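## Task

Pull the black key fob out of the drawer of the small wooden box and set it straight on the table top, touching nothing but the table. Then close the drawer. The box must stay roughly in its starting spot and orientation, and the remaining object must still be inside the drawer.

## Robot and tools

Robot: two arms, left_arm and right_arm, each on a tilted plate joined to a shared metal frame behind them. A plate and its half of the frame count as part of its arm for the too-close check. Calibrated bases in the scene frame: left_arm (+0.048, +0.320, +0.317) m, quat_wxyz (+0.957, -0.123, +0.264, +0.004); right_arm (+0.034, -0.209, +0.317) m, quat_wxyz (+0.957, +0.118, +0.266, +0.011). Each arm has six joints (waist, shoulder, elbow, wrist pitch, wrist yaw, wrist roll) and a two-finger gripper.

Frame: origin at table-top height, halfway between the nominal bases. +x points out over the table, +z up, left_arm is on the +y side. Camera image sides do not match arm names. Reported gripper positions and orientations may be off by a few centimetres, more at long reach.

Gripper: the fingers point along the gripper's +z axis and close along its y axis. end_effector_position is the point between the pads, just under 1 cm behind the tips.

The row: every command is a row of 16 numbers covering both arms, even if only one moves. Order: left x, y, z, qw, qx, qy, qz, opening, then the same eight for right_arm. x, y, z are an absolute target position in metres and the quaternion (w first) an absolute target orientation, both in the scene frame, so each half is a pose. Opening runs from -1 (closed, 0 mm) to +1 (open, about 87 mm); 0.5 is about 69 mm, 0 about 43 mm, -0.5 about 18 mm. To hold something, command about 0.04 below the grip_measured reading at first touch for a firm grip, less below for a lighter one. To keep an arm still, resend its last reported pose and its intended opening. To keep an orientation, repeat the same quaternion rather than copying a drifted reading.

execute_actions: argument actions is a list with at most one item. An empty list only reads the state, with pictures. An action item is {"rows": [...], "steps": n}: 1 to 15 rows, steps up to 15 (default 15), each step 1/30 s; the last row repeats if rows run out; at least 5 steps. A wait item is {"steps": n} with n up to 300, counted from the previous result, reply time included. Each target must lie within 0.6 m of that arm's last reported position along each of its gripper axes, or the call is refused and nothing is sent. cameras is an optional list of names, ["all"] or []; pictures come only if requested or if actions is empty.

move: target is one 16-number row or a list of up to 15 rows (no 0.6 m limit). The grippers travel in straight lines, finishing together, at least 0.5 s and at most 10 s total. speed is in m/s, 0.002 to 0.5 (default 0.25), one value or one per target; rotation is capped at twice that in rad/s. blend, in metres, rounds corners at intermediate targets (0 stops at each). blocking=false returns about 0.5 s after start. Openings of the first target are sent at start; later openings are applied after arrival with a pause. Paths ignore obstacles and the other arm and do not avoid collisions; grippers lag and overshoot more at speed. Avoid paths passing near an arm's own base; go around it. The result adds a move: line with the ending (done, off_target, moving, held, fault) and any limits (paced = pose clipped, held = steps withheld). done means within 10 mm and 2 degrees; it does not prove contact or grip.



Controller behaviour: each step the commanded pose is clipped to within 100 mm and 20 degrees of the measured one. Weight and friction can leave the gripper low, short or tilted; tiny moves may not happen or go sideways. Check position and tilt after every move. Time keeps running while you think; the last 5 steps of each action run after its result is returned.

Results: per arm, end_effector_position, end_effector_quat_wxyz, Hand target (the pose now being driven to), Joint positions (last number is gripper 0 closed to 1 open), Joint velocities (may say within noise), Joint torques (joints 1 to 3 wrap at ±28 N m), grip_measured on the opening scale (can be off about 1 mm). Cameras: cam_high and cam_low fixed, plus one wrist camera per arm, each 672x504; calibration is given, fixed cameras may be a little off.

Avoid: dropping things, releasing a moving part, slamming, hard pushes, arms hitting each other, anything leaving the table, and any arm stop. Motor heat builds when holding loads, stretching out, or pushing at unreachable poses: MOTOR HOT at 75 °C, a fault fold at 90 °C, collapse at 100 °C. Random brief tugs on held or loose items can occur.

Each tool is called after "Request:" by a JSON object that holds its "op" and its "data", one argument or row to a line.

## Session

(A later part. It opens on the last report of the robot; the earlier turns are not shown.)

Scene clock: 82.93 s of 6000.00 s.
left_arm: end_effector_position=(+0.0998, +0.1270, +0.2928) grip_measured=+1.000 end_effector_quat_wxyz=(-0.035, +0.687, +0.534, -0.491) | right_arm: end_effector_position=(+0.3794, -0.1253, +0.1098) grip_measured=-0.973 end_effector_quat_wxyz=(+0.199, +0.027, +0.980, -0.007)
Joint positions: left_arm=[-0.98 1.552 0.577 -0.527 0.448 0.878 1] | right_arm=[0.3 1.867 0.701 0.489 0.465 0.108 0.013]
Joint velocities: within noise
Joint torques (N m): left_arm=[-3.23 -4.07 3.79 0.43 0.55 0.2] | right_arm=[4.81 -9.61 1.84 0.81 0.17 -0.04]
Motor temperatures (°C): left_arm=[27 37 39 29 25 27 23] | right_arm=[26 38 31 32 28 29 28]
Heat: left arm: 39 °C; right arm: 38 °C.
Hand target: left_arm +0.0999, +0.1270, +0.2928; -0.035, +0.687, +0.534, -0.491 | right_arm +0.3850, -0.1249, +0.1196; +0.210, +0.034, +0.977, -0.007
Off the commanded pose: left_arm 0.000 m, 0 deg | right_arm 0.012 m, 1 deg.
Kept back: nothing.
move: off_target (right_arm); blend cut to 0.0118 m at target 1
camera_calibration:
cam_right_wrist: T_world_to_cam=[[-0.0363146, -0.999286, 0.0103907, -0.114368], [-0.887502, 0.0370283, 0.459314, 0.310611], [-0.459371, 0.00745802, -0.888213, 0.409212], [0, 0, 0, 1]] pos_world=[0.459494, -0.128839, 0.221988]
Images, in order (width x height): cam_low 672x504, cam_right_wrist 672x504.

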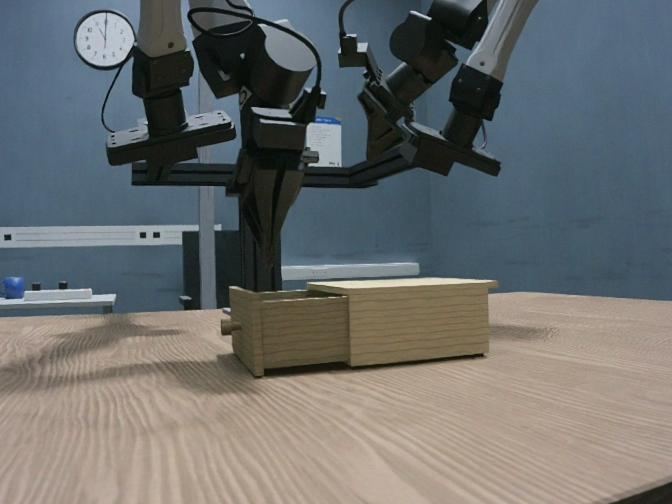

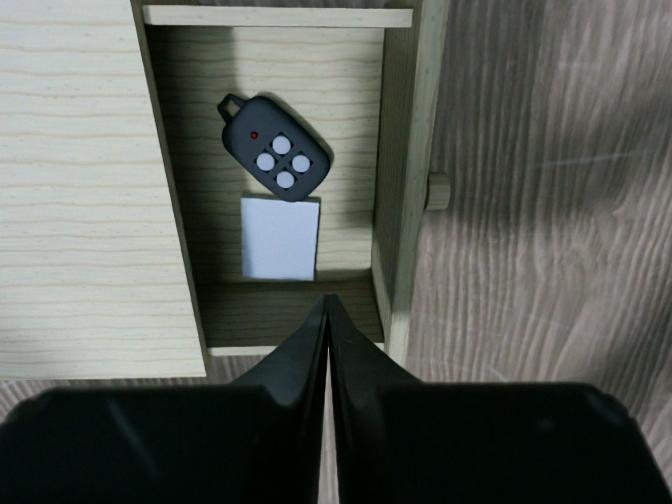

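Request:
{"op": "move", "data": {
  "target": [
    [0.0998,0.127,0.2928,-0.035,0.687,0.534,-0.491,1,0.451,-0.136,0.085,0.2099,0.0341,0.9774,-0.0073,-1],
    [0.0998,0.127,0.2928,-0.035,0.687,0.534,-0.491,1,0.451,-0.130,0.029,0.2099,0.0341,0.9774,-0.0073,-1],
    [0.0998,0.127,0.2928,-0.035,0.687,0.534,-0.491,1,0.451,-0.099,0.030,0.2099,0.0341,0.9774,-0.0073,-1],
    [0.0998,0.127,0.2928,-0.035,0.687,0.534,-0.491,1,0.451,-0.112,0.03,0.2099,0.0341,0.9774,-0.0073,-1],
    [0.0998,0.127,0.2928,-0.035,0.687,0.534,-0.491,1,0.448,-0.125,0.06,0.2099,0.0341,0.9774,-0.0073,-1],
    [0.0998,0.127,0.2928,-0.035,0.687,0.534,-0.491,1,0.385,-0.125,0.125,0.2099,0.0341,0.9774,-0.0073,-1]
  ],
  "speed": [0.2,0.06,0.04,0.06,0.2,0.2],
  "blend": [0.0,0.0,0.0,0.008,0.02,0.0],
  "cameras": ["cam_right_wrist","cam_low"]
}}

Scene clock: 87.20 s of 6000.00 s.
left_arm: end_effector_position=(+0.0998, +0.1270, +0.2928) grip_measured=+1.000 end_effector_quat_wxyz=(-0.035, +0.687, +0.534, -0.491) | right_arm: end_effector_position=(+0.3794, -0.1248, +0.1151) grip_measured=-0.973 end_effector_quat_wxyz=(+0.199, +0.027, +0.980, -0.007)
Joint positions: left_arm=[-0.98 1.552 0.577 -0.527 0.448 0.878 1] | right_arm=[0.308 1.845 0.697 0.469 0.47 0.113 0.013]
Joint velocities: within noise
Joint torques (N m): left_arm=[-3.21 -4.04 3.81 0.44 0.53 0.19] | right_arm=[4.55 -9.36 2.13 0.75 0.15 0.02]
Motor temperatures (°C): left_arm=[27 37 39 29 25 27 23] | right_arm=[26 38 31 32 28 29 28]
Heat: left arm: 39 °C; right arm: 38 °C.
Hand target: left_arm +0.0999, +0.1270, +0.2928; -0.035, +0.687, +0.534, -0.491 | right_arm +0.3851, -0.1249, +0.1246; +0.210, +0.034, +0.977, -0.007
Off the commanded pose: left_arm 0.000 m, 0 deg | right_arm 0.011 m, 2 deg.
Kept back: nothing.
move: off_target (right_arm); blend cut to 0.0065 m at target 4, 0.0164 m at target 5
camera_calibration:
cam_right_wrist: T_world_to_cam=[[-0.0352619, -0.99933, 0.00976209, -0.114222], [-0.887555, 0.0358047, 0.459308, 0.308031], [-0.45935, 0.00753168, -0.888224, 0.413924], [0, 0, 0, 1]] pos_world=[0.459503, -0.128292, 0.227291]
Images, in order (width x height): cam_low 672x504, cam_right_wrist 672x504.

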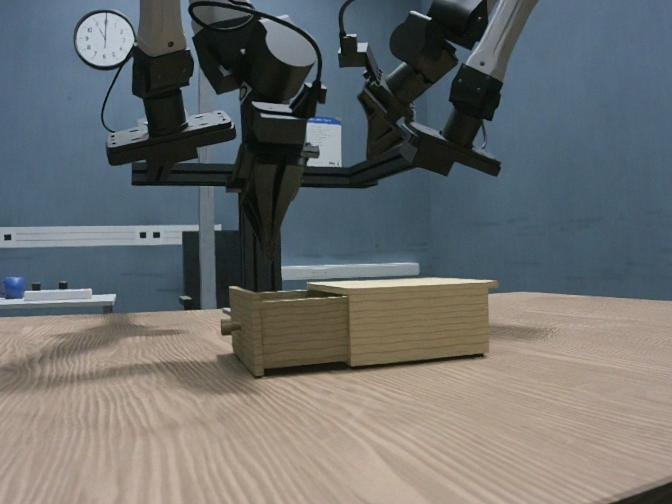

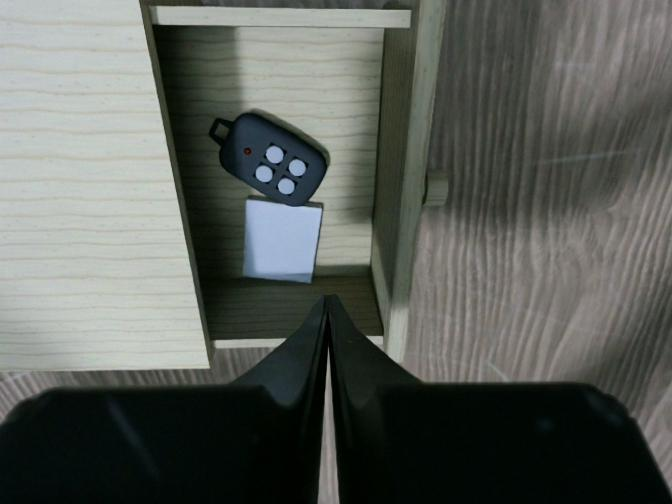

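Request:
{"op": "move", "data": {
  "target": [0.0998,0.127,0.2928,-0.035,0.687,0.534,-0.491,1,0.395,-0.11,0.13,0.1354,-0.4938,0.8554,0.0782,-1],
  "speed": 0.3,
  "cameras": ["cam_right_wrist","cam_low"]
}}

Scene clock: 90.70 s of 6000.00 s.
left_arm: end_effector_position=(+0.0998, +0.1270, +0.2928) grip_measured=+1.000 end_effector_quat_wxyz=(-0.035, +0.687, +0.534, -0.491) | right_arm: end_effector_position=(+0.3848, -0.1091, +0.1243) grip_measured=-0.973 end_effector_quat_wxyz=(+0.124, -0.494, +0.857, +0.078)
Joint positions: left_arm=[-0.98 1.552 0.577 -0.527 0.448 0.878 1] | right_arm=[0.308 1.834 0.895 0.026 0.158 -0.86 0.013]
Joint velocities: within noise
Joint torques (N m): left_arm=[-3.23 -4.07 3.81 0.44 0.53 0.18] | right_arm=[3.4 -8.5 5.03 0.38 -0.31 -0.26]
Motor temperatures (°C): left_arm=[27 37 39 29 25 27 23] | right_arm=[26 39 31 32 28 29 28]
Heat: left arm: 39 °C; right arm: 39 °C.
Hand target: left_arm +0.0999, +0.1270, +0.2928; -0.035, +0.687, +0.534, -0.491 | right_arm +0.3949, -0.1100, +0.1300; +0.135, -0.494, +0.855, +0.078
Off the commanded pose: left_arm 0.000 m, 0 deg | right_arm 0.012 m, 1 deg.
Kept back: nothing.
move: off_target (right_arm)
camera_calibration:
cam_right_wrist: T_world_to_cam=[[0.876298, -0.481735, -0.00577206, -0.390773], [-0.399086, -0.732563, 0.551437, 0.0247986], [-0.269875, -0.480919, -0.834197, 0.291523], [0, 0, 0, 1]] pos_world=[0.431005, -0.0298839, 0.227257]
Images, in order (width x height): cam_low 672x504, cam_right_wrist 672x504.

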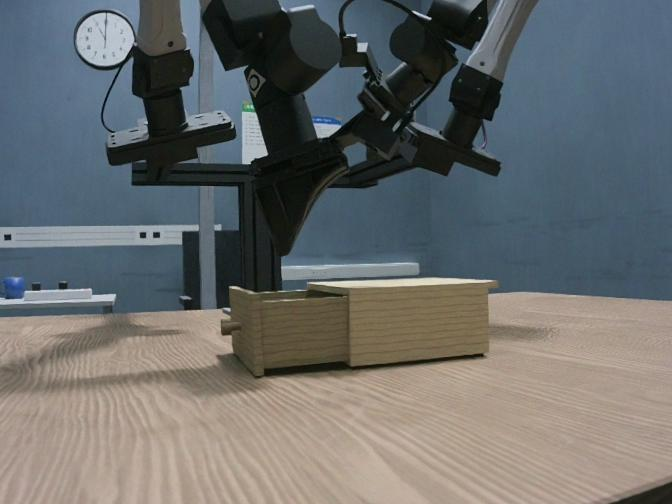

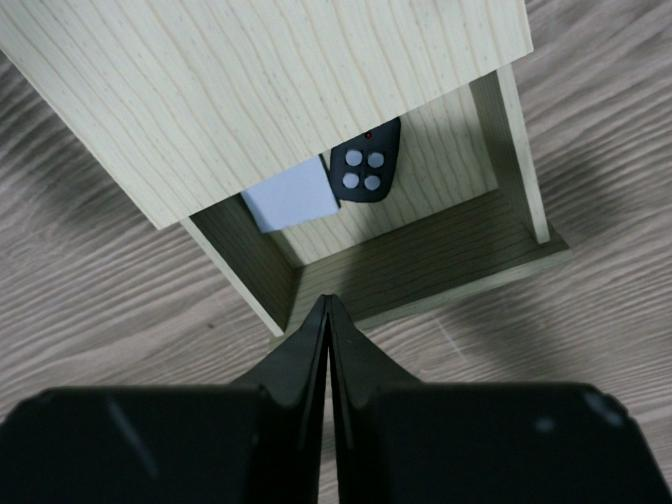

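Request:
{"op": "move", "data": {
  "target": [
    [0.0998,0.127,0.2928,-0.035,0.687,0.534,-0.491,1,0.384,-0.10,0.07,0.1354,-0.4938,0.8554,0.0782,-1],
    [0.0998,0.127,0.2928,-0.035,0.687,0.534,-0.491,1,0.384,-0.10,0.035,0.1354,-0.4938,0.8554,0.0782,-1]
  ],
  "speed": [0.15,0.04],
  "cameras": ["cam_right_wrist","cam_low"]
}}

Scene clock: 93.77 s of 6000.00 s.
left_arm: end_effector_position=(+0.0998, +0.1270, +0.2928) grip_measured=+1.000 end_effector_quat_wxyz=(-0.035, +0.687, +0.534, -0.491) | right_arm: end_effector_position=(+0.3817, -0.0990, +0.0408) grip_measured=-0.973 end_effector_quat_wxyz=(+0.131, -0.494, +0.856, +0.077)
Joint positions: left_arm=[-0.98 1.552 0.577 -0.527 0.448 0.878 1] | right_arm=[0.247 2.153 0.976 0.284 0.116 -0.913 0.013]
Joint velocities: within noise
Joint torques (N m): left_arm=[-3.17 -4.01 3.82 0.43 0.54 0.18] | right_arm=[3.3 -6.12 3.08 0.62 -0.3 -0.24]
Motor temperatures (°C): left_arm=[27 37 39 29 25 27 23] | right_arm=[26 39 31 31 28 29 28]
Heat: left arm: 39 °C; right arm: 39 °C.
Hand target: left_arm +0.0999, +0.1270, +0.2928; -0.035, +0.687, +0.534, -0.491 | right_arm +0.3839, -0.1000, +0.0352; +0.135, -0.494, +0.855, +0.078
Off the commanded pose: left_arm 0.000 m, 0 deg | right_arm 0.006 m, 0 deg.
Kept back: nothing.
move: done
camera_calibration:
cam_right_wrist: T_world_to_cam=[[0.87645, -0.481486, 0.00272301, -0.38405], [-0.405999, -0.735978, 0.541758, 0.0796962], [-0.258845, -0.475929, -0.84053, 0.222429], [0, 0, 0, 1]] pos_world=[0.426532, -0.0203996, 0.144828]
Images, in order (width x height): cam_low 672x504, cam_right_wrist 672x504.

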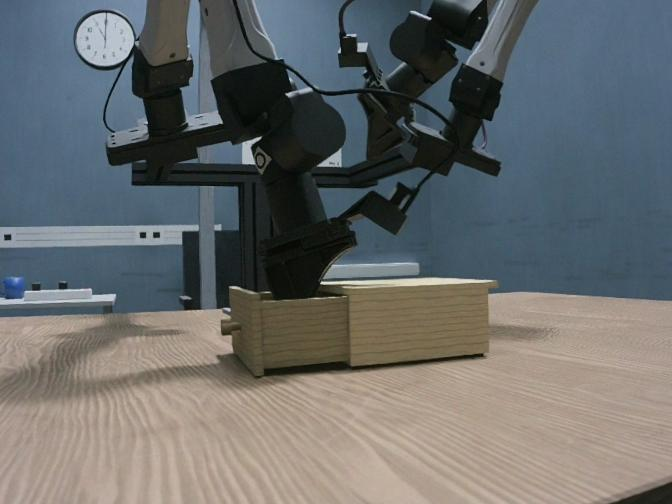

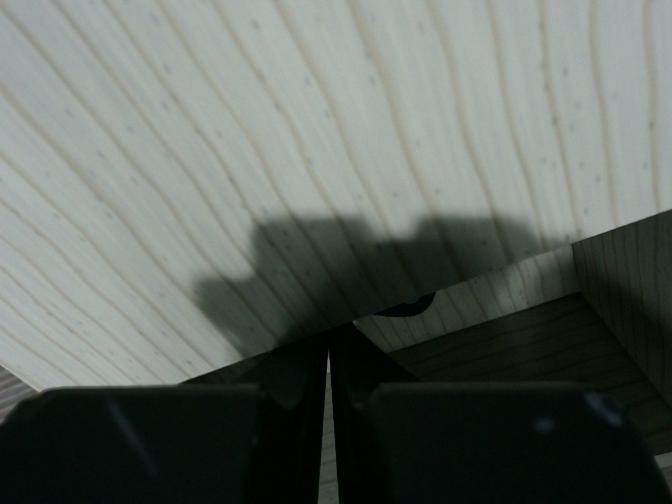

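Request:
{"op": "move", "data": {
  "target": [
    [0.0998,0.127,0.2928,-0.035,0.687,0.534,-0.491,1,0.382,-0.10,0.031,0.1354,-0.4938,0.8554,0.0782,-1],
    [0.0998,0.127,0.2928,-0.035,0.687,0.534,-0.491,1,0.358,-0.10,0.031,0.1354,-0.4938,0.8554,0.0782,-1]
  ],
  "speed": 0.04,
  "cameras": []
}}

Request:
{"op": "move", "data": {
  "target": [
    [0.0998,0.127,0.2928,-0.035,0.687,0.534,-0.491,1,0.364,-0.10,0.065,0.1354,-0.4938,0.8554,0.0782,-1],
    [0.0998,0.127,0.2928,-0.035,0.687,0.534,-0.491,1,0.385,-0.125,0.13,0.2099,0.0341,0.9774,-0.0073,-1]
  ],
  "speed": [0.08,0.3],
  "cameras": ["cam_right_wrist","cam_low"]
}}

Scene clock: 95.20 s of 6000.00 s.
left_arm: end_effector_position=(+0.0998, +0.1270, +0.2928) grip_measured=+1.000 end_effector_quat_wxyz=(-0.035, +0.687, +0.534, -0.491) | right_arm: end_effector_position=(+0.3641, -0.1024, +0.0361) grip_measured=-0.973 end_effector_quat_wxyz=(+0.138, -0.492, +0.856, +0.074)
Joint positions: left_arm=[-0.98 1.552 0.577 -0.527 0.448 0.878 1] | right_arm=[0.242 2.163 0.896 0.389 0.116 -0.915 0.013]
Joint velocities: within noise
Joint torques (N m): left_arm=[-3.22 -4.08 3.85 0.43 0.54 0.19] | right_arm=[4.41 -5.76 0.76 0.65 -0.29 -0.14]
Motor temperatures (°C): left_arm=[27 37 39 29 25 27 23] | right_arm=[26 38 31 31 28 29 28]
Heat: left arm: 39 °C; right arm: 38 °C.
Hand target: left_arm +0.0999, +0.1270, +0.2928; -0.035, +0.687, +0.534, -0.491 | right_arm +0.3580, -0.1000, +0.0313; +0.135, -0.494, +0.855, +0.078
Off the commanded pose: left_arm 0.000 m, 0 deg | right_arm 0.008 m, 1 deg.
Kept back: nothing.
move: done
No camera images: "cameras" was empty.

Scene clock: 98.13 s of 6000.00 s.
left_arm: end_effector_position=(+0.0998, +0.1270, +0.2928) grip_measured=+1.000 end_effector_quat_wxyz=(-0.035, +0.687, +0.534, -0.491) | right_arm: end_effector_position=(+0.3785, -0.1264, +0.1194) grip_measured=-0.973 end_effector_quat_wxyz=(+0.198, +0.027, +0.980, -0.009)
Joint positions: left_arm=[-0.98 1.552 0.577 -0.527 0.448 0.878 1] | right_arm=[0.31 1.824 0.692 0.448 0.475 0.116 0.013]
Joint velocities: within noise
Joint torques (N m): left_arm=[-3.22 -4.05 3.81 0.44 0.56 0.19] | right_arm=[4.81 -9.57 2.39 0.78 0.14 -0.06]
Motor temperatures (°C): left_arm=[27 37 39 29 25 27 23] | right_arm=[26 39 31 31 28 29 28]
Heat: left arm: 39 °C; right arm: 39 °C.
Hand target: left_arm +0.0999, +0.1270, +0.2928; -0.035, +0.687, +0.534, -0.491 | right_arm +0.3850, -0.1250, +0.1296; +0.210, +0.034, +0.977, -0.007
Off the commanded pose: left_arm 0.000 m, 0 deg | right_arm 0.013 m, 2 deg.
Kept back: nothing.
move: off_target (right_arm)
camera_calibration:
cam_right_wrist: T_world_to_cam=[[-0.036164, -0.999258, 0.0132458, -0.11599], [-0.88609, 0.0381916, 0.461936, 0.304744], [-0.4621, 0.00496854, -0.886814, 0.417835], [0, 0, 0, 1]] pos_world=[0.458917, -0.129619, 0.231307]
Images, in order (width x height): cam_low 672x504, cam_right_wrist 672x504.

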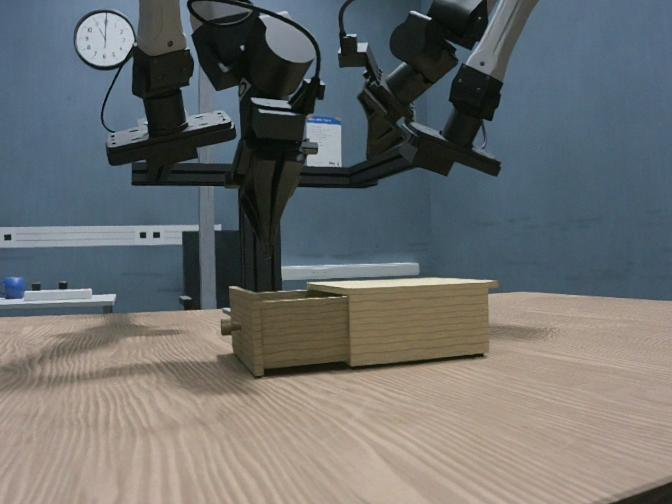

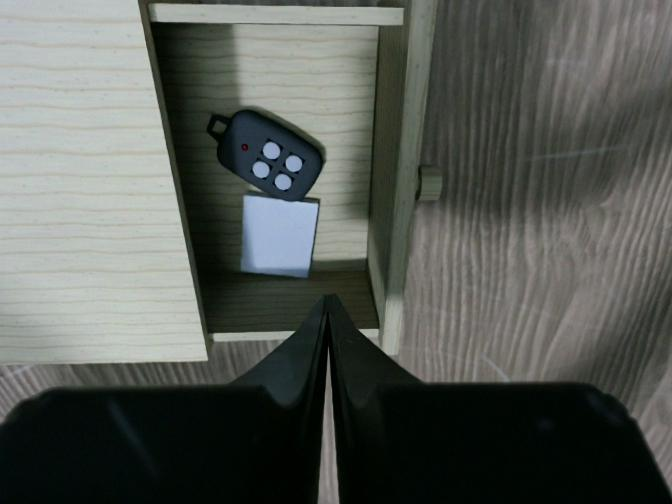

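Request:
{"op": "move", "data": {
  "target": [
    [0.0998,0.127,0.2928,-0.035,0.687,0.534,-0.491,1,0.416,-0.095,0.07,0.2099,0.0341,0.9774,-0.0073,-1],
    [0.0998,0.127,0.2928,-0.035,0.687,0.534,-0.491,1,0.418,-0.094,0.038,0.2099,0.0341,0.9774,-0.0073,-1],
    [0.0998,0.127,0.2928,-0.035,0.687,0.534,-0.491,1,0.428,-0.122,0.039,0.2099,0.0341,0.9774,-0.0073,-1]
  ],
  "speed": [0.2,0.05,0.04],
  "cameras": ["cam_right_wrist"]
}}

Request:
{"op": "move", "data": {
  "target": [
    [0.0998,0.127,0.2928,-0.035,0.687,0.534,-0.491,1,0.418,-0.115,0.07,0.2099,0.0341,0.9774,-0.0073,-1],
    [0.0998,0.127,0.2928,-0.035,0.687,0.534,-0.491,1,0.385,-0.125,0.13,0.2099,0.0341,0.9774,-0.0073,-1]
  ],
  "speed": [0.08,0.3],
  "cameras": ["cam_right_wrist","cam_low"]
}}

Scene clock: 101.00 s of 6000.00 s.
left_arm: end_effector_position=(+0.0998, +0.1270, +0.2928) grip_measured=+1.000 end_effector_quat_wxyz=(-0.035, +0.687, +0.534, -0.491) | right_arm: end_effector_position=(+0.4169, -0.0981, +0.0402) grip_measured=-0.973 end_effector_quat_wxyz=(+0.199, +0.022, +0.980, +0.023)
Joint positions: left_arm=[-0.98 1.552 0.577 -0.527 0.448 0.878 1] | right_arm=[0.249 2.185 0.974 0.551 0.364 0.075 0.013]
Joint velocities: within noise
Joint torques (N m): left_arm=[-3.25 -4.11 3.81 0.43 0.54 0.19] | right_arm=[1.03 -8.65 2.71 1.02 0.36 -0.4]
Motor temperatures (°C): left_arm=[27 37 39 29 25 27 23] | right_arm=[26 39 30 31 28 29 28]
Heat: left arm: 39 °C; right arm: 39 °C.
Hand target: left_arm +0.0999, +0.1270, +0.2928; -0.035, +0.687, +0.534, -0.491 | right_arm +0.4274, -0.1218, +0.0395; +0.209, +0.034, +0.977, -0.007
Off the commanded pose: left_arm 0.000 m, 0 deg | right_arm 0.026 m, 4 deg.
Kept back: nothing.
move: off_target (right_arm)
camera_calibration:
cam_right_wrist: T_world_to_cam=[[-0.0148929, -0.998795, -0.0467526, -0.0916282], [-0.887882, -0.00829289, 0.459997, 0.370497], [-0.45983, 0.0483615, -0.886689, 0.36857], [0, 0, 0, 1]] pos_world=[0.497073, -0.10627, 0.152096]
Images, in order (width x height): cam_right_wrist 672x504.

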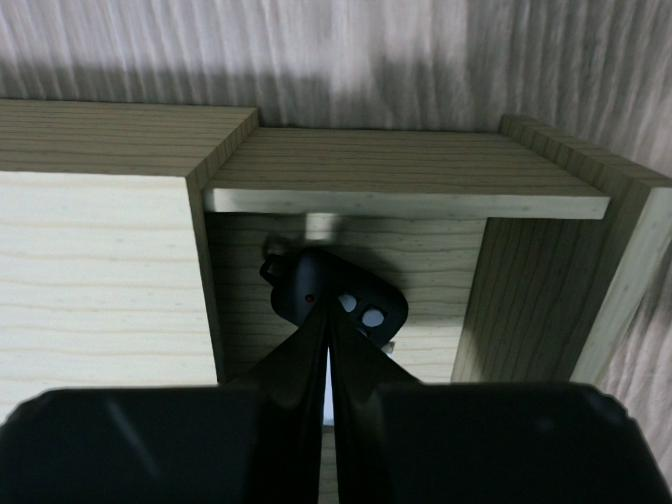

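Scene clock: 102.37 s of 6000.00 s.
left_arm: end_effector_position=(+0.0998, +0.1270, +0.2928) grip_measured=+1.000 end_effector_quat_wxyz=(-0.035, +0.687, +0.534, -0.491) | right_arm: end_effector_position=(+0.3823, -0.1254, +0.1219) grip_measured=-0.973 end_effector_quat_wxyz=(+0.203, +0.029, +0.979, -0.007)
Joint positions: left_arm=[-0.98 1.552 0.577 -0.527 0.448 0.878 1] | right_arm=[0.313 1.817 0.695 0.449 0.477 0.118 0.013]
Joint velocities: within noise
Joint torques (N m): left_arm=[-3.21 -4.08 3.82 0.44 0.55 0.2] | right_arm=[4.62 -8.98 2.04 0.75 0.15 0.01]
Motor temperatures (°C): left_arm=[27 37 39 29 25 27 23] | right_arm=[26 39 30 31 28 29 28]
Heat: left arm: 39 °C; right arm: 39 °C.
Hand target: left_arm +0.0999, +0.1270, +0.2928; -0.035, +0.687, +0.534, -0.491 | right_arm +0.3850, -0.1250, +0.1297; +0.210, +0.034, +0.977, -0.007
Off the commanded pose: left_arm 0.000 m, 0 deg | right_arm 0.009 m, 1 deg.
Kept back: nothing.
move: done
camera_calibration:
cam_right_wrist: T_world_to_cam=[[-0.0406096, -0.999132, 0.00930717, -0.112636], [-0.89085, 0.0404236, 0.452495, 0.31014], [-0.452479, 0.0100844, -0.891718, 0.419415], [0, 0, 0, 1]] pos_world=[0.461491, -0.129305, 0.234711]
Images, in order (width x height): cam_low 672x504, cam_right_wrist 672x504.

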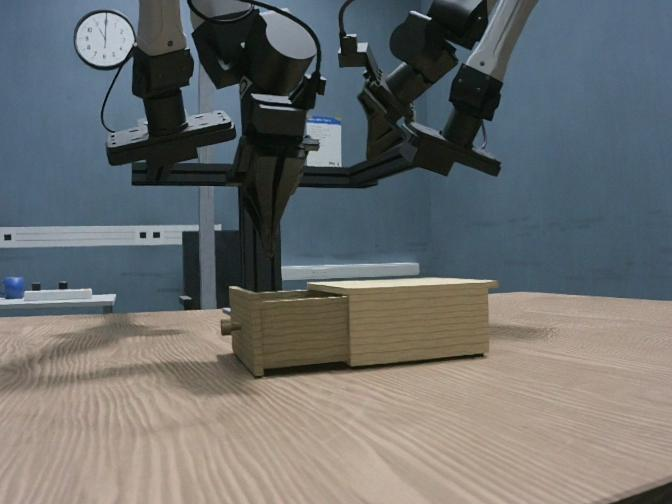

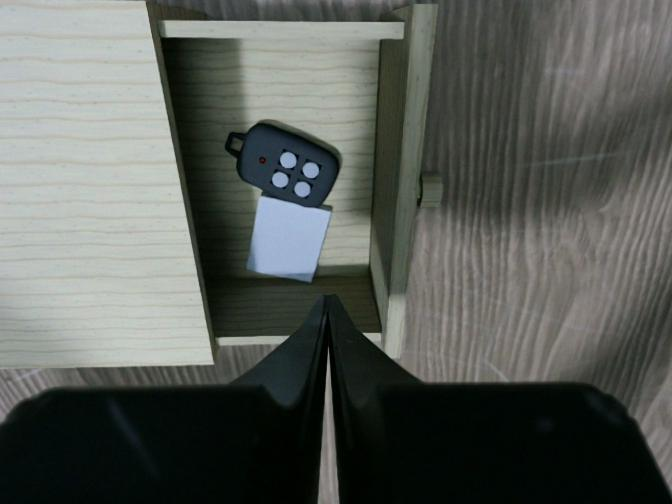

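Request:
{"op": "move", "data": {
  "target": [
    [0.0998,0.127,0.2928,-0.035,0.687,0.534,-0.491,1,0.412,-0.106,0.07,0.2099,0.0341,0.9774,-0.0073,-1],
    [0.0998,0.127,0.2928,-0.035,0.687,0.534,-0.491,1,0.413,-0.105,0.038,0.2099,0.0341,0.9774,-0.0073,-1],
    [0.0998,0.127,0.2928,-0.035,0.687,0.534,-0.491,1,0.437,-0.106,0.036,0.2099,0.0341,0.9774,-0.0073,-1]
  ],
  "speed": [0.2,0.05,0.04],
  "cameras": ["cam_right_wrist"]
}}

Request:
{"op": "move", "data": {
  "target": [
    [0.0998,0.127,0.2928,-0.035,0.687,0.534,-0.491,1,0.430,-0.106,0.07,0.2099,0.0341,0.9774,-0.0073,-1],
    [0.0998,0.127,0.2928,-0.035,0.687,0.534,-0.491,1,0.385,-0.125,0.13,0.2099,0.0341,0.9774,-0.0073,-1]
  ],
  "speed": [0.08,0.3],
  "cameras": ["cam_right_wrist","cam_low"]
}}

Scene clock: 104.97 s of 6000.00 s.
left_arm: end_effector_position=(+0.0998, +0.1270, +0.2928) grip_measured=+1.000 end_effector_quat_wxyz=(-0.035, +0.687, +0.534, -0.491) | right_arm: end_effector_position=(+0.4412, -0.1032, +0.0445) grip_measured=-0.973 end_effector_quat_wxyz=(+0.220, +0.039, +0.975, -0.006)
Joint positions: left_arm=[-0.98 1.552 0.577 -0.527 0.448 0.878 1] | right_arm=[0.257 2.191 1.035 0.538 0.434 0.084 0.013]
Joint velocities: within noise
Joint torques (N m): left_arm=[-3.23 -4.08 3.85 0.43 0.54 0.18] | right_arm=[3.43 -6.57 3.67 0.84 -0.06 -0.28]
Motor temperatures (°C): left_arm=[27 37 39 29 25 27 23] | right_arm=[26 39 30 31 28 29 28]
Heat: left arm: 39 °C; right arm: 39 °C.
Hand target: left_arm +0.0999, +0.1270, +0.2928; -0.035, +0.687, +0.534, -0.491 | right_arm +0.4368, -0.1060, +0.0363; +0.210, +0.034, +0.977, -0.007
Off the commanded pose: left_arm 0.000 m, 0 deg | right_arm 0.010 m, 1 deg.
Kept back: nothing.
move: done
camera_calibration:
cam_right_wrist: T_world_to_cam=[[-0.0594854, -0.998229, 0.00107864, -0.0785838], [-0.905372, 0.054407, 0.42112, 0.406032], [-0.420433, 0.0240739, -0.907004, 0.364817], [0, 0, 0, 1]] pos_world=[0.516316, -0.109318, 0.159988]
Images, in order (width x height): cam_right_wrist 672x504.

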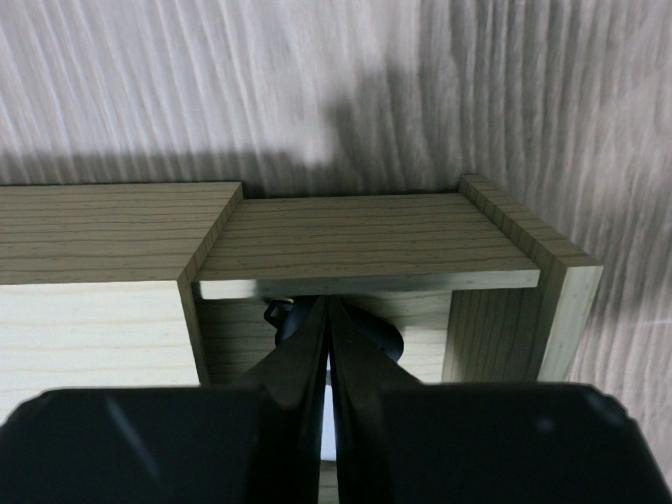

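Scene clock: 106.33 s of 6000.00 s.
left_arm: end_effector_position=(+0.0998, +0.1270, +0.2928) grip_measured=+1.000 end_effector_quat_wxyz=(-0.035, +0.687, +0.534, -0.491) | right_arm: end_effector_position=(+0.3817, -0.1259, +0.1213) grip_measured=-0.973 end_effector_quat_wxyz=(+0.202, +0.029, +0.979, -0.008)
Joint positions: left_arm=[-0.98 1.552 0.577 -0.527 0.448 0.878 1] | right_arm=[0.312 1.819 0.695 0.449 0.477 0.118 0.013]
Joint velocities: within noise
Joint torques (N m): left_arm=[-3.19 -4.1 3.81 0.44 0.54 0.19] | right_arm=[4.67 -9.09 2 0.79 0.15 -0.03]
Motor temperatures (°C): left_arm=[27 37 39 29 25 27 23] | right_arm=[26 39 30 31 28 29 28]
Heat: left arm: 39 °C; right arm: 39 °C.
Hand target: left_arm +0.0999, +0.1270, +0.2928; -0.035, +0.687, +0.534, -0.491 | right_arm +0.3850, -0.1250, +0.1297; +0.210, +0.034, +0.977, -0.007
Off the commanded pose: left_arm 0.000 m, 0 deg | right_arm 0.009 m, 1 deg.
Kept back: nothing.
move: done
camera_calibration:
cam_right_wrist: T_world_to_cam=[[-0.0411379, -0.999097, 0.0105973, -0.113163], [-0.889898, 0.04146, 0.454272, 0.309483], [-0.454302, 0.00925726, -0.8908, 0.419072], [0, 0, 0, 1]] pos_world=[0.461137, -0.129772, 0.233919]
Images, in order (width x height): cam_low 672x504, cam_right_wrist 672x504.

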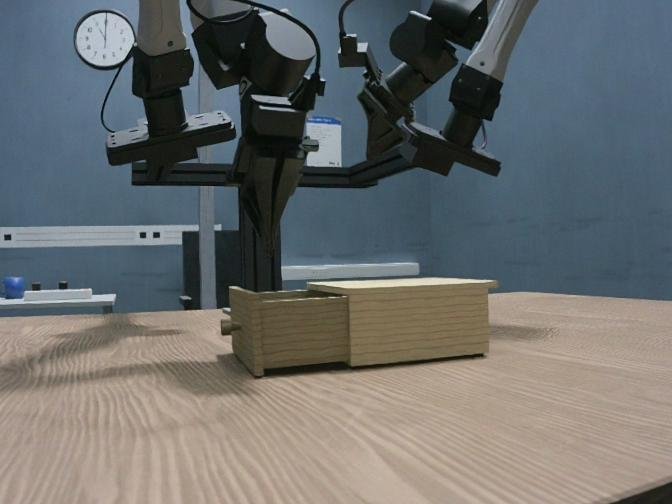

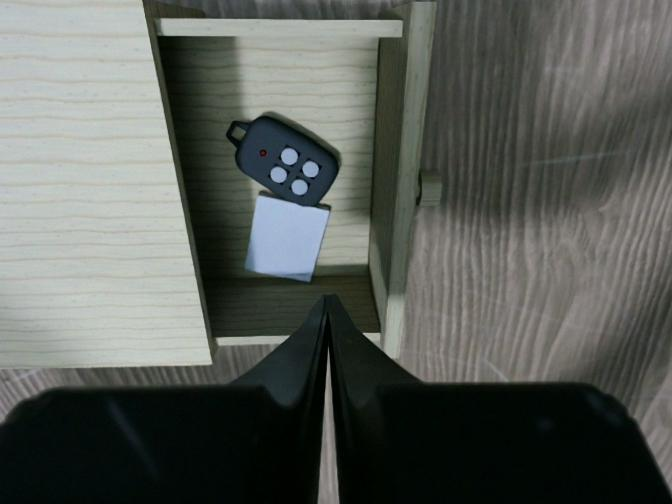

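Request:
{"op": "move", "data": {
  "target": [
    [0.0998,0.127,0.2928,-0.035,0.687,0.534,-0.491,1,0.374,-0.098,0.07,0.2099,0.0341,0.9774,-0.0073,-1],
    [0.0998,0.127,0.2928,-0.035,0.687,0.534,-0.491,1,0.374,-0.094,0.035,0.2099,0.0341,0.9774,-0.0073,-1],
    [0.0998,0.127,0.2928,-0.035,0.687,0.534,-0.491,1,0.374,-0.130,0.035,0.2099,0.0341,0.9774,-0.0073,-1]
  ],
  "speed": [0.2,0.05,0.04],
  "cameras": ["cam_right_wrist"]
}}

Request:
{"op": "move", "data": {
  "target": [
    [0.0998,0.127,0.2928,-0.035,0.687,0.534,-0.491,1,0.374,-0.122,0.07,0.2099,0.0341,0.9774,-0.0073,-1],
    [0.0998,0.127,0.2928,-0.035,0.687,0.534,-0.491,1,0.385,-0.125,0.13,0.2099,0.0341,0.9774,-0.0073,-1]
  ],
  "speed": [0.08,0.3],
  "cameras": ["cam_right_wrist","cam_low"]
}}

Scene clock: 109.43 s of 6000.00 s.
left_arm: end_effector_position=(+0.0998, +0.1270, +0.2928) grip_measured=+1.000 end_effector_quat_wxyz=(-0.035, +0.687, +0.534, -0.491) | right_arm: end_effector_position=(+0.3675, -0.1180, +0.0316) grip_measured=-0.973 end_effector_quat_wxyz=(+0.204, +0.030, +0.978, +0.003)
Joint positions: left_arm=[-0.98 1.552 0.577 -0.527 0.448 0.878 1] | right_arm=[0.231 2.215 0.777 0.793 0.392 0.067 0.013]
Joint velocities: within noise
Joint torques (N m): left_arm=[-3.19 -4.08 3.81 0.43 0.54 0.19] | right_arm=[1.8 -9.02 0.24 0.86 0.04 -0.29]
Motor temperatures (°C): left_arm=[27 37 38 29 25 27 23] | right_arm=[26 39 30 31 28 29 28]
Heat: left arm: 38 °C; right arm: 39 °C.
Hand target: left_arm +0.0999, +0.1270, +0.2928; -0.035, +0.687, +0.534, -0.491 | right_arm +0.3738, -0.1299, +0.0348; +0.210, +0.034, +0.977, -0.008
Off the commanded pose: left_arm 0.000 m, 0 deg | right_arm 0.014 m, 1 deg.
Kept back: nothing.
move: off_target (right_arm)
camera_calibration:
cam_right_wrist: T_world_to_cam=[[-0.0386033, -0.999195, -0.0109583, -0.105104], [-0.892124, 0.0295224, 0.450826, 0.33675], [-0.450139, 0.0271795, -0.892545, 0.333323], [0, 0, 0, 1]] pos_world=[0.446407, -0.124021, 0.144538]
Images, in order (width x height): cam_right_wrist 672x504.

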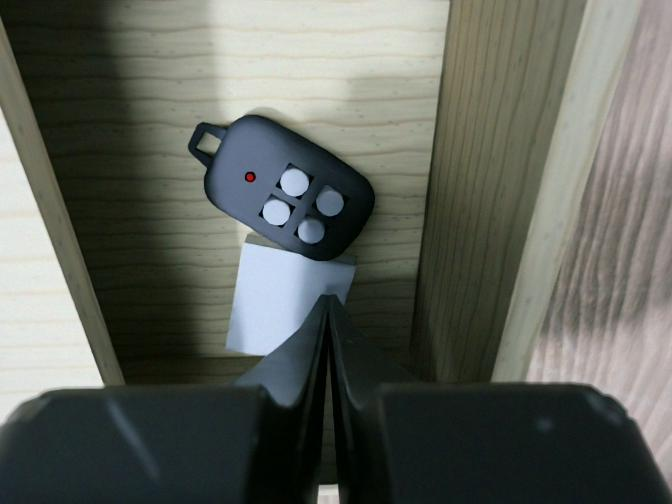

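Scene clock: 110.93 s of 6000.00 s.
left_arm: end_effector_position=(+0.0998, +0.1270, +0.2928) grip_measured=+1.000 end_effector_quat_wxyz=(-0.035, +0.687, +0.534, -0.491) | right_arm: end_effector_position=(+0.3790, -0.1266, +0.1231) grip_measured=-0.973 end_effector_quat_wxyz=(+0.202, +0.029, +0.979, -0.008)
Joint positions: left_arm=[-0.98 1.552 0.577 -0.527 0.448 0.878 1] | right_arm=[0.314 1.808 0.683 0.449 0.477 0.118 0.013]
Joint velocities: within noise
Joint torques (N m): left_arm=[-3.22 -4.1 3.81 0.45 0.55 0.19] | right_arm=[4.68 -8.2 3.29 0.77 0.14 -0.05]
Motor temperatures (°C): left_arm=[27 37 38 29 25 27 23] | right_arm=[26 39 30 31 28 29 28]
Heat: left arm: 38 °C; right arm: 39 °C.
Hand target: left_arm +0.0999, +0.1270, +0.2928; -0.035, +0.687, +0.534, -0.491 | right_arm +0.3849, -0.1250, +0.1299; +0.210, +0.034, +0.977, -0.007
Off the commanded pose: left_arm 0.000 m, 0 deg | right_arm 0.009 m, 1 deg.
Kept back: nothing.
move: done
camera_calibration:
cam_right_wrist: T_world_to_cam=[[-0.0394705, -0.999169, 0.0102013, -0.114519], [-0.889549, 0.0397867, 0.455105, 0.305862], [-0.455132, 0.00888865, -0.89038, 0.41971], [0, 0, 0, 1]] pos_world=[0.458583, -0.130324, 0.23567]
Images, in order (width x height): cam_low 672x504, cam_right_wrist 672x504.

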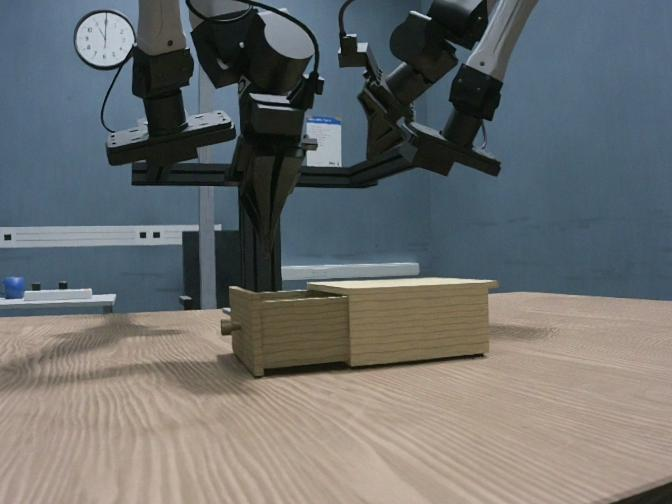

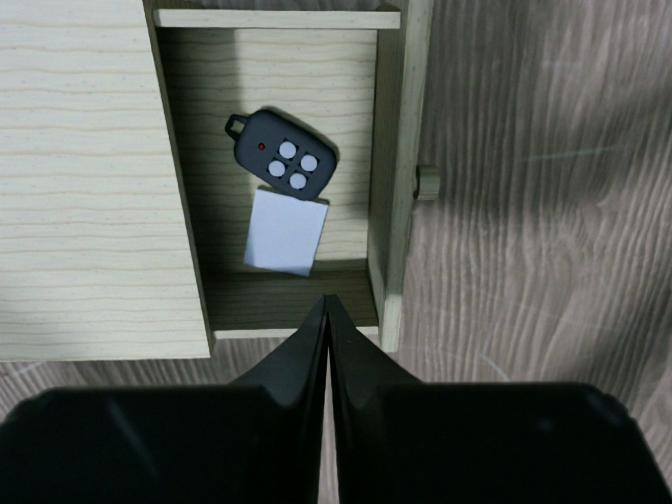

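Request:
{"op": "move", "data": {
  "target": [
    [0.0998,0.127,0.2928,-0.035,0.687,0.534,-0.491,1,0.375,-0.128,0.125,0.0431,-0.7058,0.7058,0.0431,-1],
    [0.0998,0.127,0.2928,-0.035,0.687,0.534,-0.491,1,0.372,-0.134,0.075,0.0431,-0.7058,0.7058,0.0431,-1]
  ],
  "speed": [0.3,0.1],
  "cameras": ["cam_right_wrist","cam_low"]
}}

Scene clock: 117.10 s of 6000.00 s.
left_arm: end_effector_position=(+0.0998, +0.1270, +0.2928) grip_measured=+1.000 end_effector_quat_wxyz=(-0.035, +0.687, +0.534, -0.491) | right_arm: end_effector_position=(+0.3693, -0.1344, +0.0806) grip_measured=-0.973 end_effector_quat_wxyz=(-0.039, +0.706, -0.706, -0.041)
Joint positions: left_arm=[-0.98 1.552 0.577 -0.527 0.448 0.878 1] | right_arm=[0.283 2.007 0.948 -0.021 0.261 -1.363 0.013]
Joint velocities: within noise
Joint torques (N m): left_arm=[-3.21 -4.14 3.84 0.44 0.54 0.19] | right_arm=[3.25 -5.91 3.63 0.29 -0.3 -0.24]
Motor temperatures (°C): left_arm=[27 37 38 29 25 27 23] | right_arm=[26 39 30 31 28 29 28]
Heat: left arm: 38 °C; right arm: 39 °C.
Hand target: left_arm +0.0999, +0.1270, +0.2928; -0.035, +0.687, +0.534, -0.491 | right_arm +0.3719, -0.1341, +0.0752; -0.043, +0.706, -0.706, -0.043
Off the commanded pose: left_arm 0.000 m, 0 deg | right_arm 0.006 m, 1 deg.
Kept back: nothing.
move: done
camera_calibration:
cam_right_wrist: T_world_to_cam=[[0.99976, 0.0217832, -0.00228952, -0.367904], [0.0172994, -0.721181, 0.692531, -0.139423], [0.0134344, -0.692405, -0.721384, 0.096596], [0, 0, 0, 1]] pos_world=[0.36893, -0.0256518, 0.165396]
Images, in order (width x height): cam_low 672x504, cam_right_wrist 672x504.

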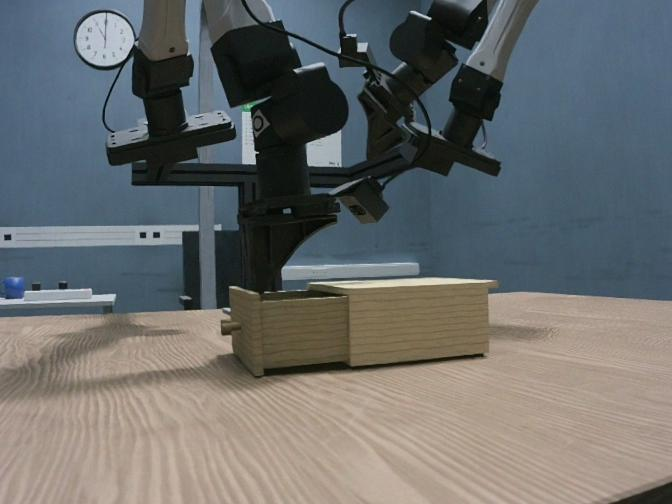

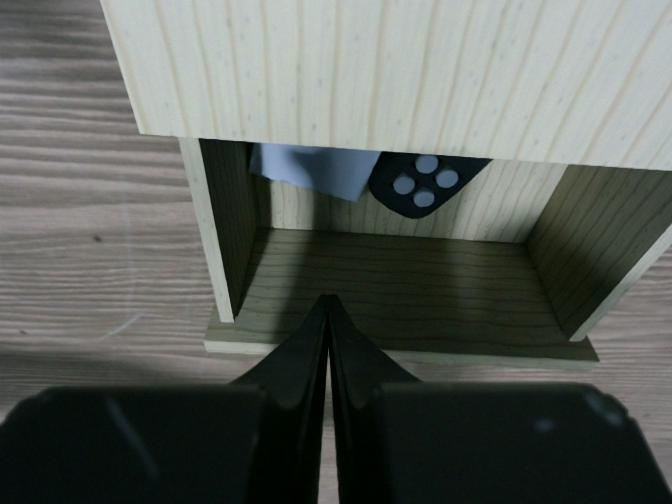

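Request:
{"op": "move", "data": {
  "target": [
    [0.0998,0.127,0.2928,-0.035,0.687,0.534,-0.491,1,0.371,-0.134,0.029,0.0431,-0.7058,0.7058,0.0431,-1]
  ],
  "speed": 0.05,
  "cameras": ["cam_right_wrist","cam_low"]
}}

Scene clock: 118.77 s of 6000.00 s.
left_arm: end_effector_position=(+0.0998, +0.1270, +0.2928) grip_measured=+1.000 end_effector_quat_wxyz=(-0.035, +0.687, +0.534, -0.491) | right_arm: end_effector_position=(+0.3700, -0.1332, +0.0352) grip_measured=-0.973 end_effector_quat_wxyz=(-0.040, +0.707, -0.705, -0.041)
Joint positions: left_arm=[-0.98 1.552 0.577 -0.527 0.448 0.878 1] | right_arm=[0.239 2.175 1.017 0.09 0.24 -1.404 0.013]
Joint velocities: within noise
Joint torques (N m): left_arm=[-3.21 -4.12 3.81 0.44 0.55 0.19] | right_arm=[3.17 -6.16 2.63 0.34 -0.27 -0.25]
Motor temperatures (°C): left_arm=[27 37 38 29 25 27 23] | right_arm=[26 39 30 31 28 29 28]
Heat: left arm: 38 °C; right arm: 39 °C.
Hand target: left_arm +0.0999, +0.1270, +0.2928; -0.035, +0.687, +0.534, -0.491 | right_arm +0.3709, -0.1340, +0.0292; -0.043, +0.706, -0.706, -0.043
Off the commanded pose: left_arm 0.000 m, 0 deg | right_arm 0.006 m, 0 deg.
Kept back: nothing.
move: done
camera_calibration:
cam_right_wrist: T_world_to_cam=[[0.999747, 0.0224907, -0.000467122, -0.368678], [0.0165651, -0.721978, 0.691717, -0.106938], [0.01522, -0.69155, -0.722168, 0.0641077], [0, 0, 0, 1]] pos_world=[0.369381, -0.0245817, 0.120096]
Images, in order (width x height): cam_low 672x504, cam_right_wrist 672x504.

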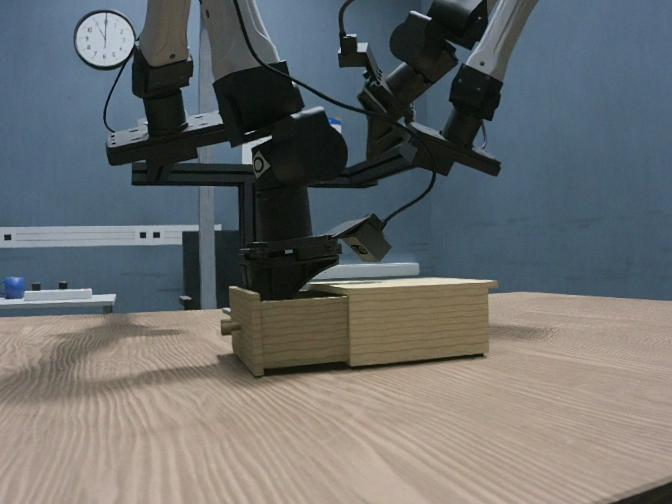

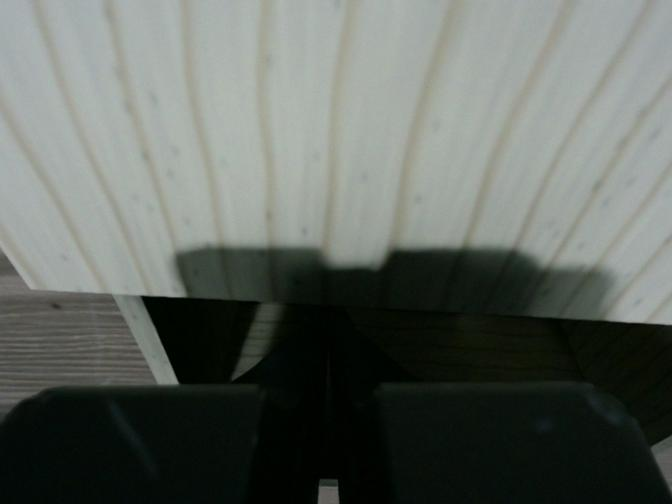

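Request:
{"op": "move", "data": {
  "target": [
    [0.0998,0.127,0.2928,-0.035,0.687,0.534,-0.491,1,0.371,-0.134,0.0235,0.0431,-0.7058,0.7058,0.0431,-1],
    [0.0998,0.127,0.2928,-0.035,0.687,0.534,-0.491,1,0.371,-0.082,0.0245,0.0431,-0.7058,0.7058,0.0431,-1]
  ],
  "speed": 0.04,
  "cameras": ["cam_low"]
}}

Scene clock: 120.73 s of 6000.00 s.
left_arm: end_effector_position=(+0.0998, +0.1270, +0.2928) grip_measured=+1.000 end_effector_quat_wxyz=(-0.035, +0.687, +0.534, -0.491) | right_arm: end_effector_position=(+0.3744, -0.1201, +0.0359) grip_measured=-0.973 end_effector_quat_wxyz=(-0.007, +0.697, -0.717, -0.003)
Joint positions: left_arm=[-0.98 1.552 0.577 -0.527 0.448 0.878 1] | right_arm=[0.311 2.234 1.101 0.03 0.372 -1.301 0.013]
Joint velocities: within noise
Joint torques (N m): left_arm=[-3.21 -4.11 3.82 0.44 0.55 0.19] | right_arm=[8.99 -4.44 3.9 0.45 -0.98 -0.18]
Motor temperatures (°C): left_arm=[27 37 38 29 25 27 23] | right_arm=[26 39 30 31 28 29 28]
Heat: left arm: 38 °C; right arm: 39 °C.
Hand target: left_arm +0.0999, +0.1270, +0.2928; -0.035, +0.687, +0.534, -0.491 | right_arm +0.3695, -0.0835, +0.0279; -0.042, +0.706, -0.705, -0.043
Off the commanded pose: left_arm 0.000 m, 0 deg | right_arm 0.040 m, 6 deg.
Kept back: nothing.
move: off_target (right_arm)
Images, in order (width x height): cam_low 672x504.

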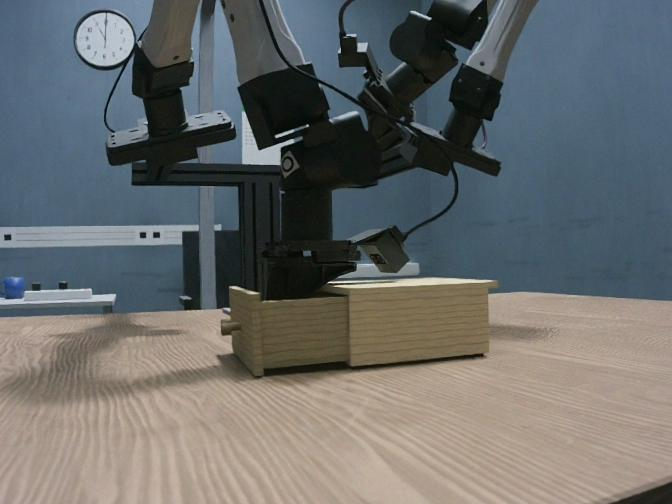

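Request:
{"op": "move", "data": {
  "target": [
    [0.0998,0.127,0.2928,-0.035,0.687,0.534,-0.491,1,0.371,-0.130,0.04,0.0431,-0.7058,0.7058,0.0431,-1],
    [0.0998,0.127,0.2928,-0.035,0.687,0.534,-0.491,1,0.372,-0.132,0.08,0.0431,-0.7058,0.7058,0.0431,-1],
    [0.0998,0.127,0.2928,-0.035,0.687,0.534,-0.491,1,0.385,-0.125,0.13,0.2099,0.0341,0.9774,-0.0073,-1]
  ],
  "speed": [0.06,0.1,0.3],
  "cameras": ["cam_right_wrist","cam_low"]
}}

Scene clock: 125.97 s of 6000.00 s.
left_arm: end_effector_position=(+0.0998, +0.1270, +0.2928) grip_measured=+1.000 end_effector_quat_wxyz=(-0.035, +0.687, +0.534, -0.491) | right_arm: end_effector_position=(+0.3736, -0.1270, +0.1182) grip_measured=-0.973 end_effector_quat_wxyz=(+0.187, +0.022, +0.982, -0.011)
Joint positions: left_arm=[-0.98 1.552 0.577 -0.527 0.448 0.878 1] | right_arm=[0.31 1.824 0.695 0.421 0.475 0.116 0.013]
Joint velocities: within noise
Joint torques (N m): left_arm=[-3.22 -4.11 3.85 0.44 0.55 0.18] | right_arm=[4.86 -9.37 2.06 0.98 0.14 -0.06]
Motor temperatures (°C): left_arm=[27 37 38 29 25 27 23] | right_arm=[26 39 30 31 28 29 28]
Heat: left arm: 38 °C; right arm: 39 °C.
Hand target: left_arm +0.0999, +0.1270, +0.2928; -0.035, +0.687, +0.534, -0.491 | right_arm +0.3849, -0.1249, +0.1296; +0.210, +0.034, +0.977, -0.007
Off the commanded pose: left_arm 0.000 m, 0 deg | right_arm 0.017 m, 3 deg.
Kept back: nothing.
move: off_target (right_arm)
camera_calibration:
cam_right_wrist: T_world_to_cam=[[-0.0272092, -0.999454, 0.0187234, -0.120766], [-0.876035, 0.0328625, 0.481126, 0.294328], [-0.481479, -0.00331132, -0.876452, 0.419508], [0, 0, 0, 1]] pos_world=[0.45654, -0.128983, 0.228331]
Images, in order (width x height): cam_low 672x504, cam_right_wrist 672x504.

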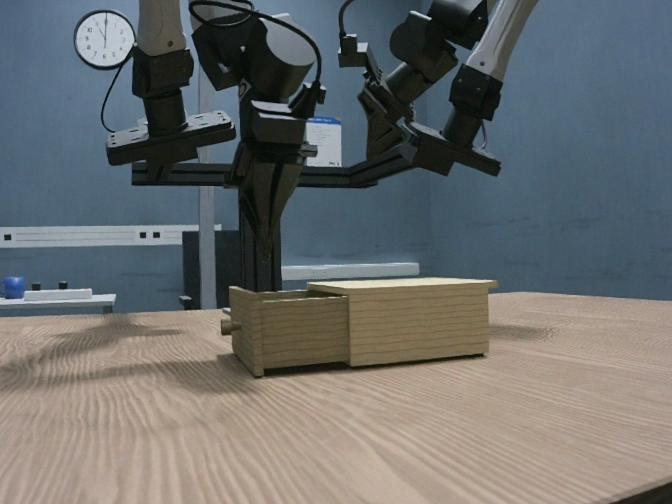

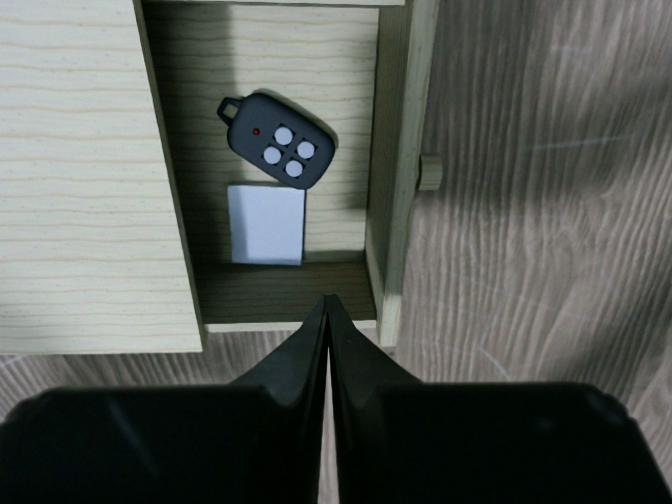

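Request:
{"op": "move", "data": {
  "target": [
    [0.0998,0.127,0.2928,-0.035,0.687,0.534,-0.491,1,0.375,-0.125,0.14,0,0.7071,0.7071,0,-1],
    [0.0998,0.127,0.2928,-0.035,0.687,0.534,-0.491,1,0.371,-0.126,0.085,0,0.7071,0.7071,0,-1]
  ],
  "speed": [0.3,0.1],
  "cameras": ["cam_right_wrist","cam_low"]
}}

Scene clock: 130.67 s of 6000.00 s.
left_arm: end_effector_position=(+0.0998, +0.1270, +0.2928) grip_measured=+1.000 end_effector_quat_wxyz=(-0.035, +0.687, +0.534, -0.491) | right_arm: end_effector_position=(+0.3684, -0.1250, +0.0897) grip_measured=-0.973 end_effector_quat_wxyz=(+0.000, +0.707, +0.708, -0.003)
Joint positions: left_arm=[-0.98 1.552 0.577 -0.527 0.448 0.878 1] | right_arm=[0.139 1.905 0.876 -0.031 0.309 1.652 0.013]
Joint velocities: within noise
Joint torques (N m): left_arm=[-3.19 -4.07 3.77 0.44 0.53 0.19] | right_arm=[2.11 -5.82 3.19 0.23 -0.04 -0.24]
Motor temperatures (°C): left_arm=[27 37 38 29 25 27 23] | right_arm=[26 39 30 31 28 29 28]
Heat: left arm: 38 °C; right arm: 39 °C.
Hand target: left_arm +0.0999, +0.1270, +0.2928; -0.035, +0.687, +0.534, -0.491 | right_arm +0.3709, -0.1260, +0.0851; +0.000, +0.707, +0.707, +0.000
Off the commanded pose: left_arm 0.000 m, 0 deg | right_arm 0.005 m, 0 deg.
Kept back: nothing.
move: done
camera_calibration:
cam_right_wrist: T_world_to_cam=[[-0.999757, -0.0219711, 0.0016829, 0.363645], [-0.0128011, 0.641259, 0.767218, 0.0357371], [-0.0179358, 0.76701, -0.641384, 0.296536], [0, 0, 0, 1]] pos_world=[0.369332, -0.242373, 0.162164]
Images, in order (width x height): cam_low 672x504, cam_right_wrist 672x504.

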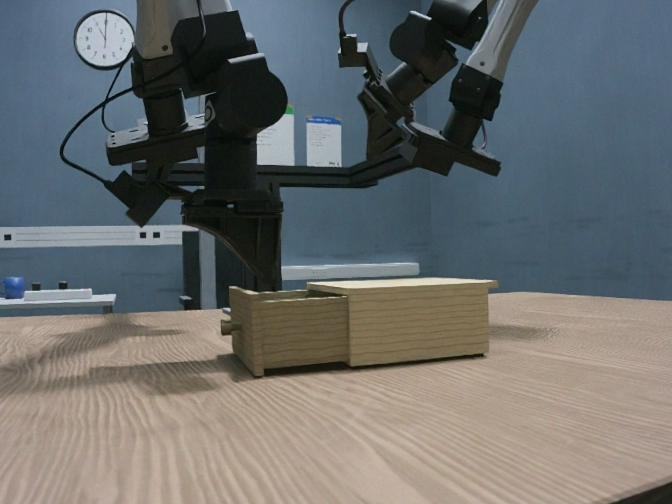

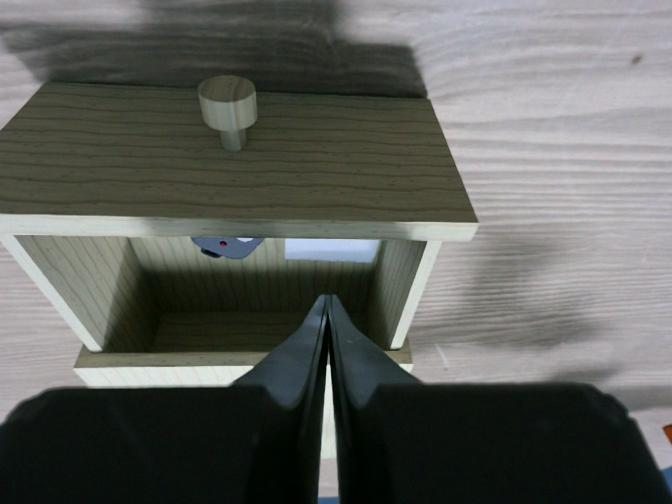

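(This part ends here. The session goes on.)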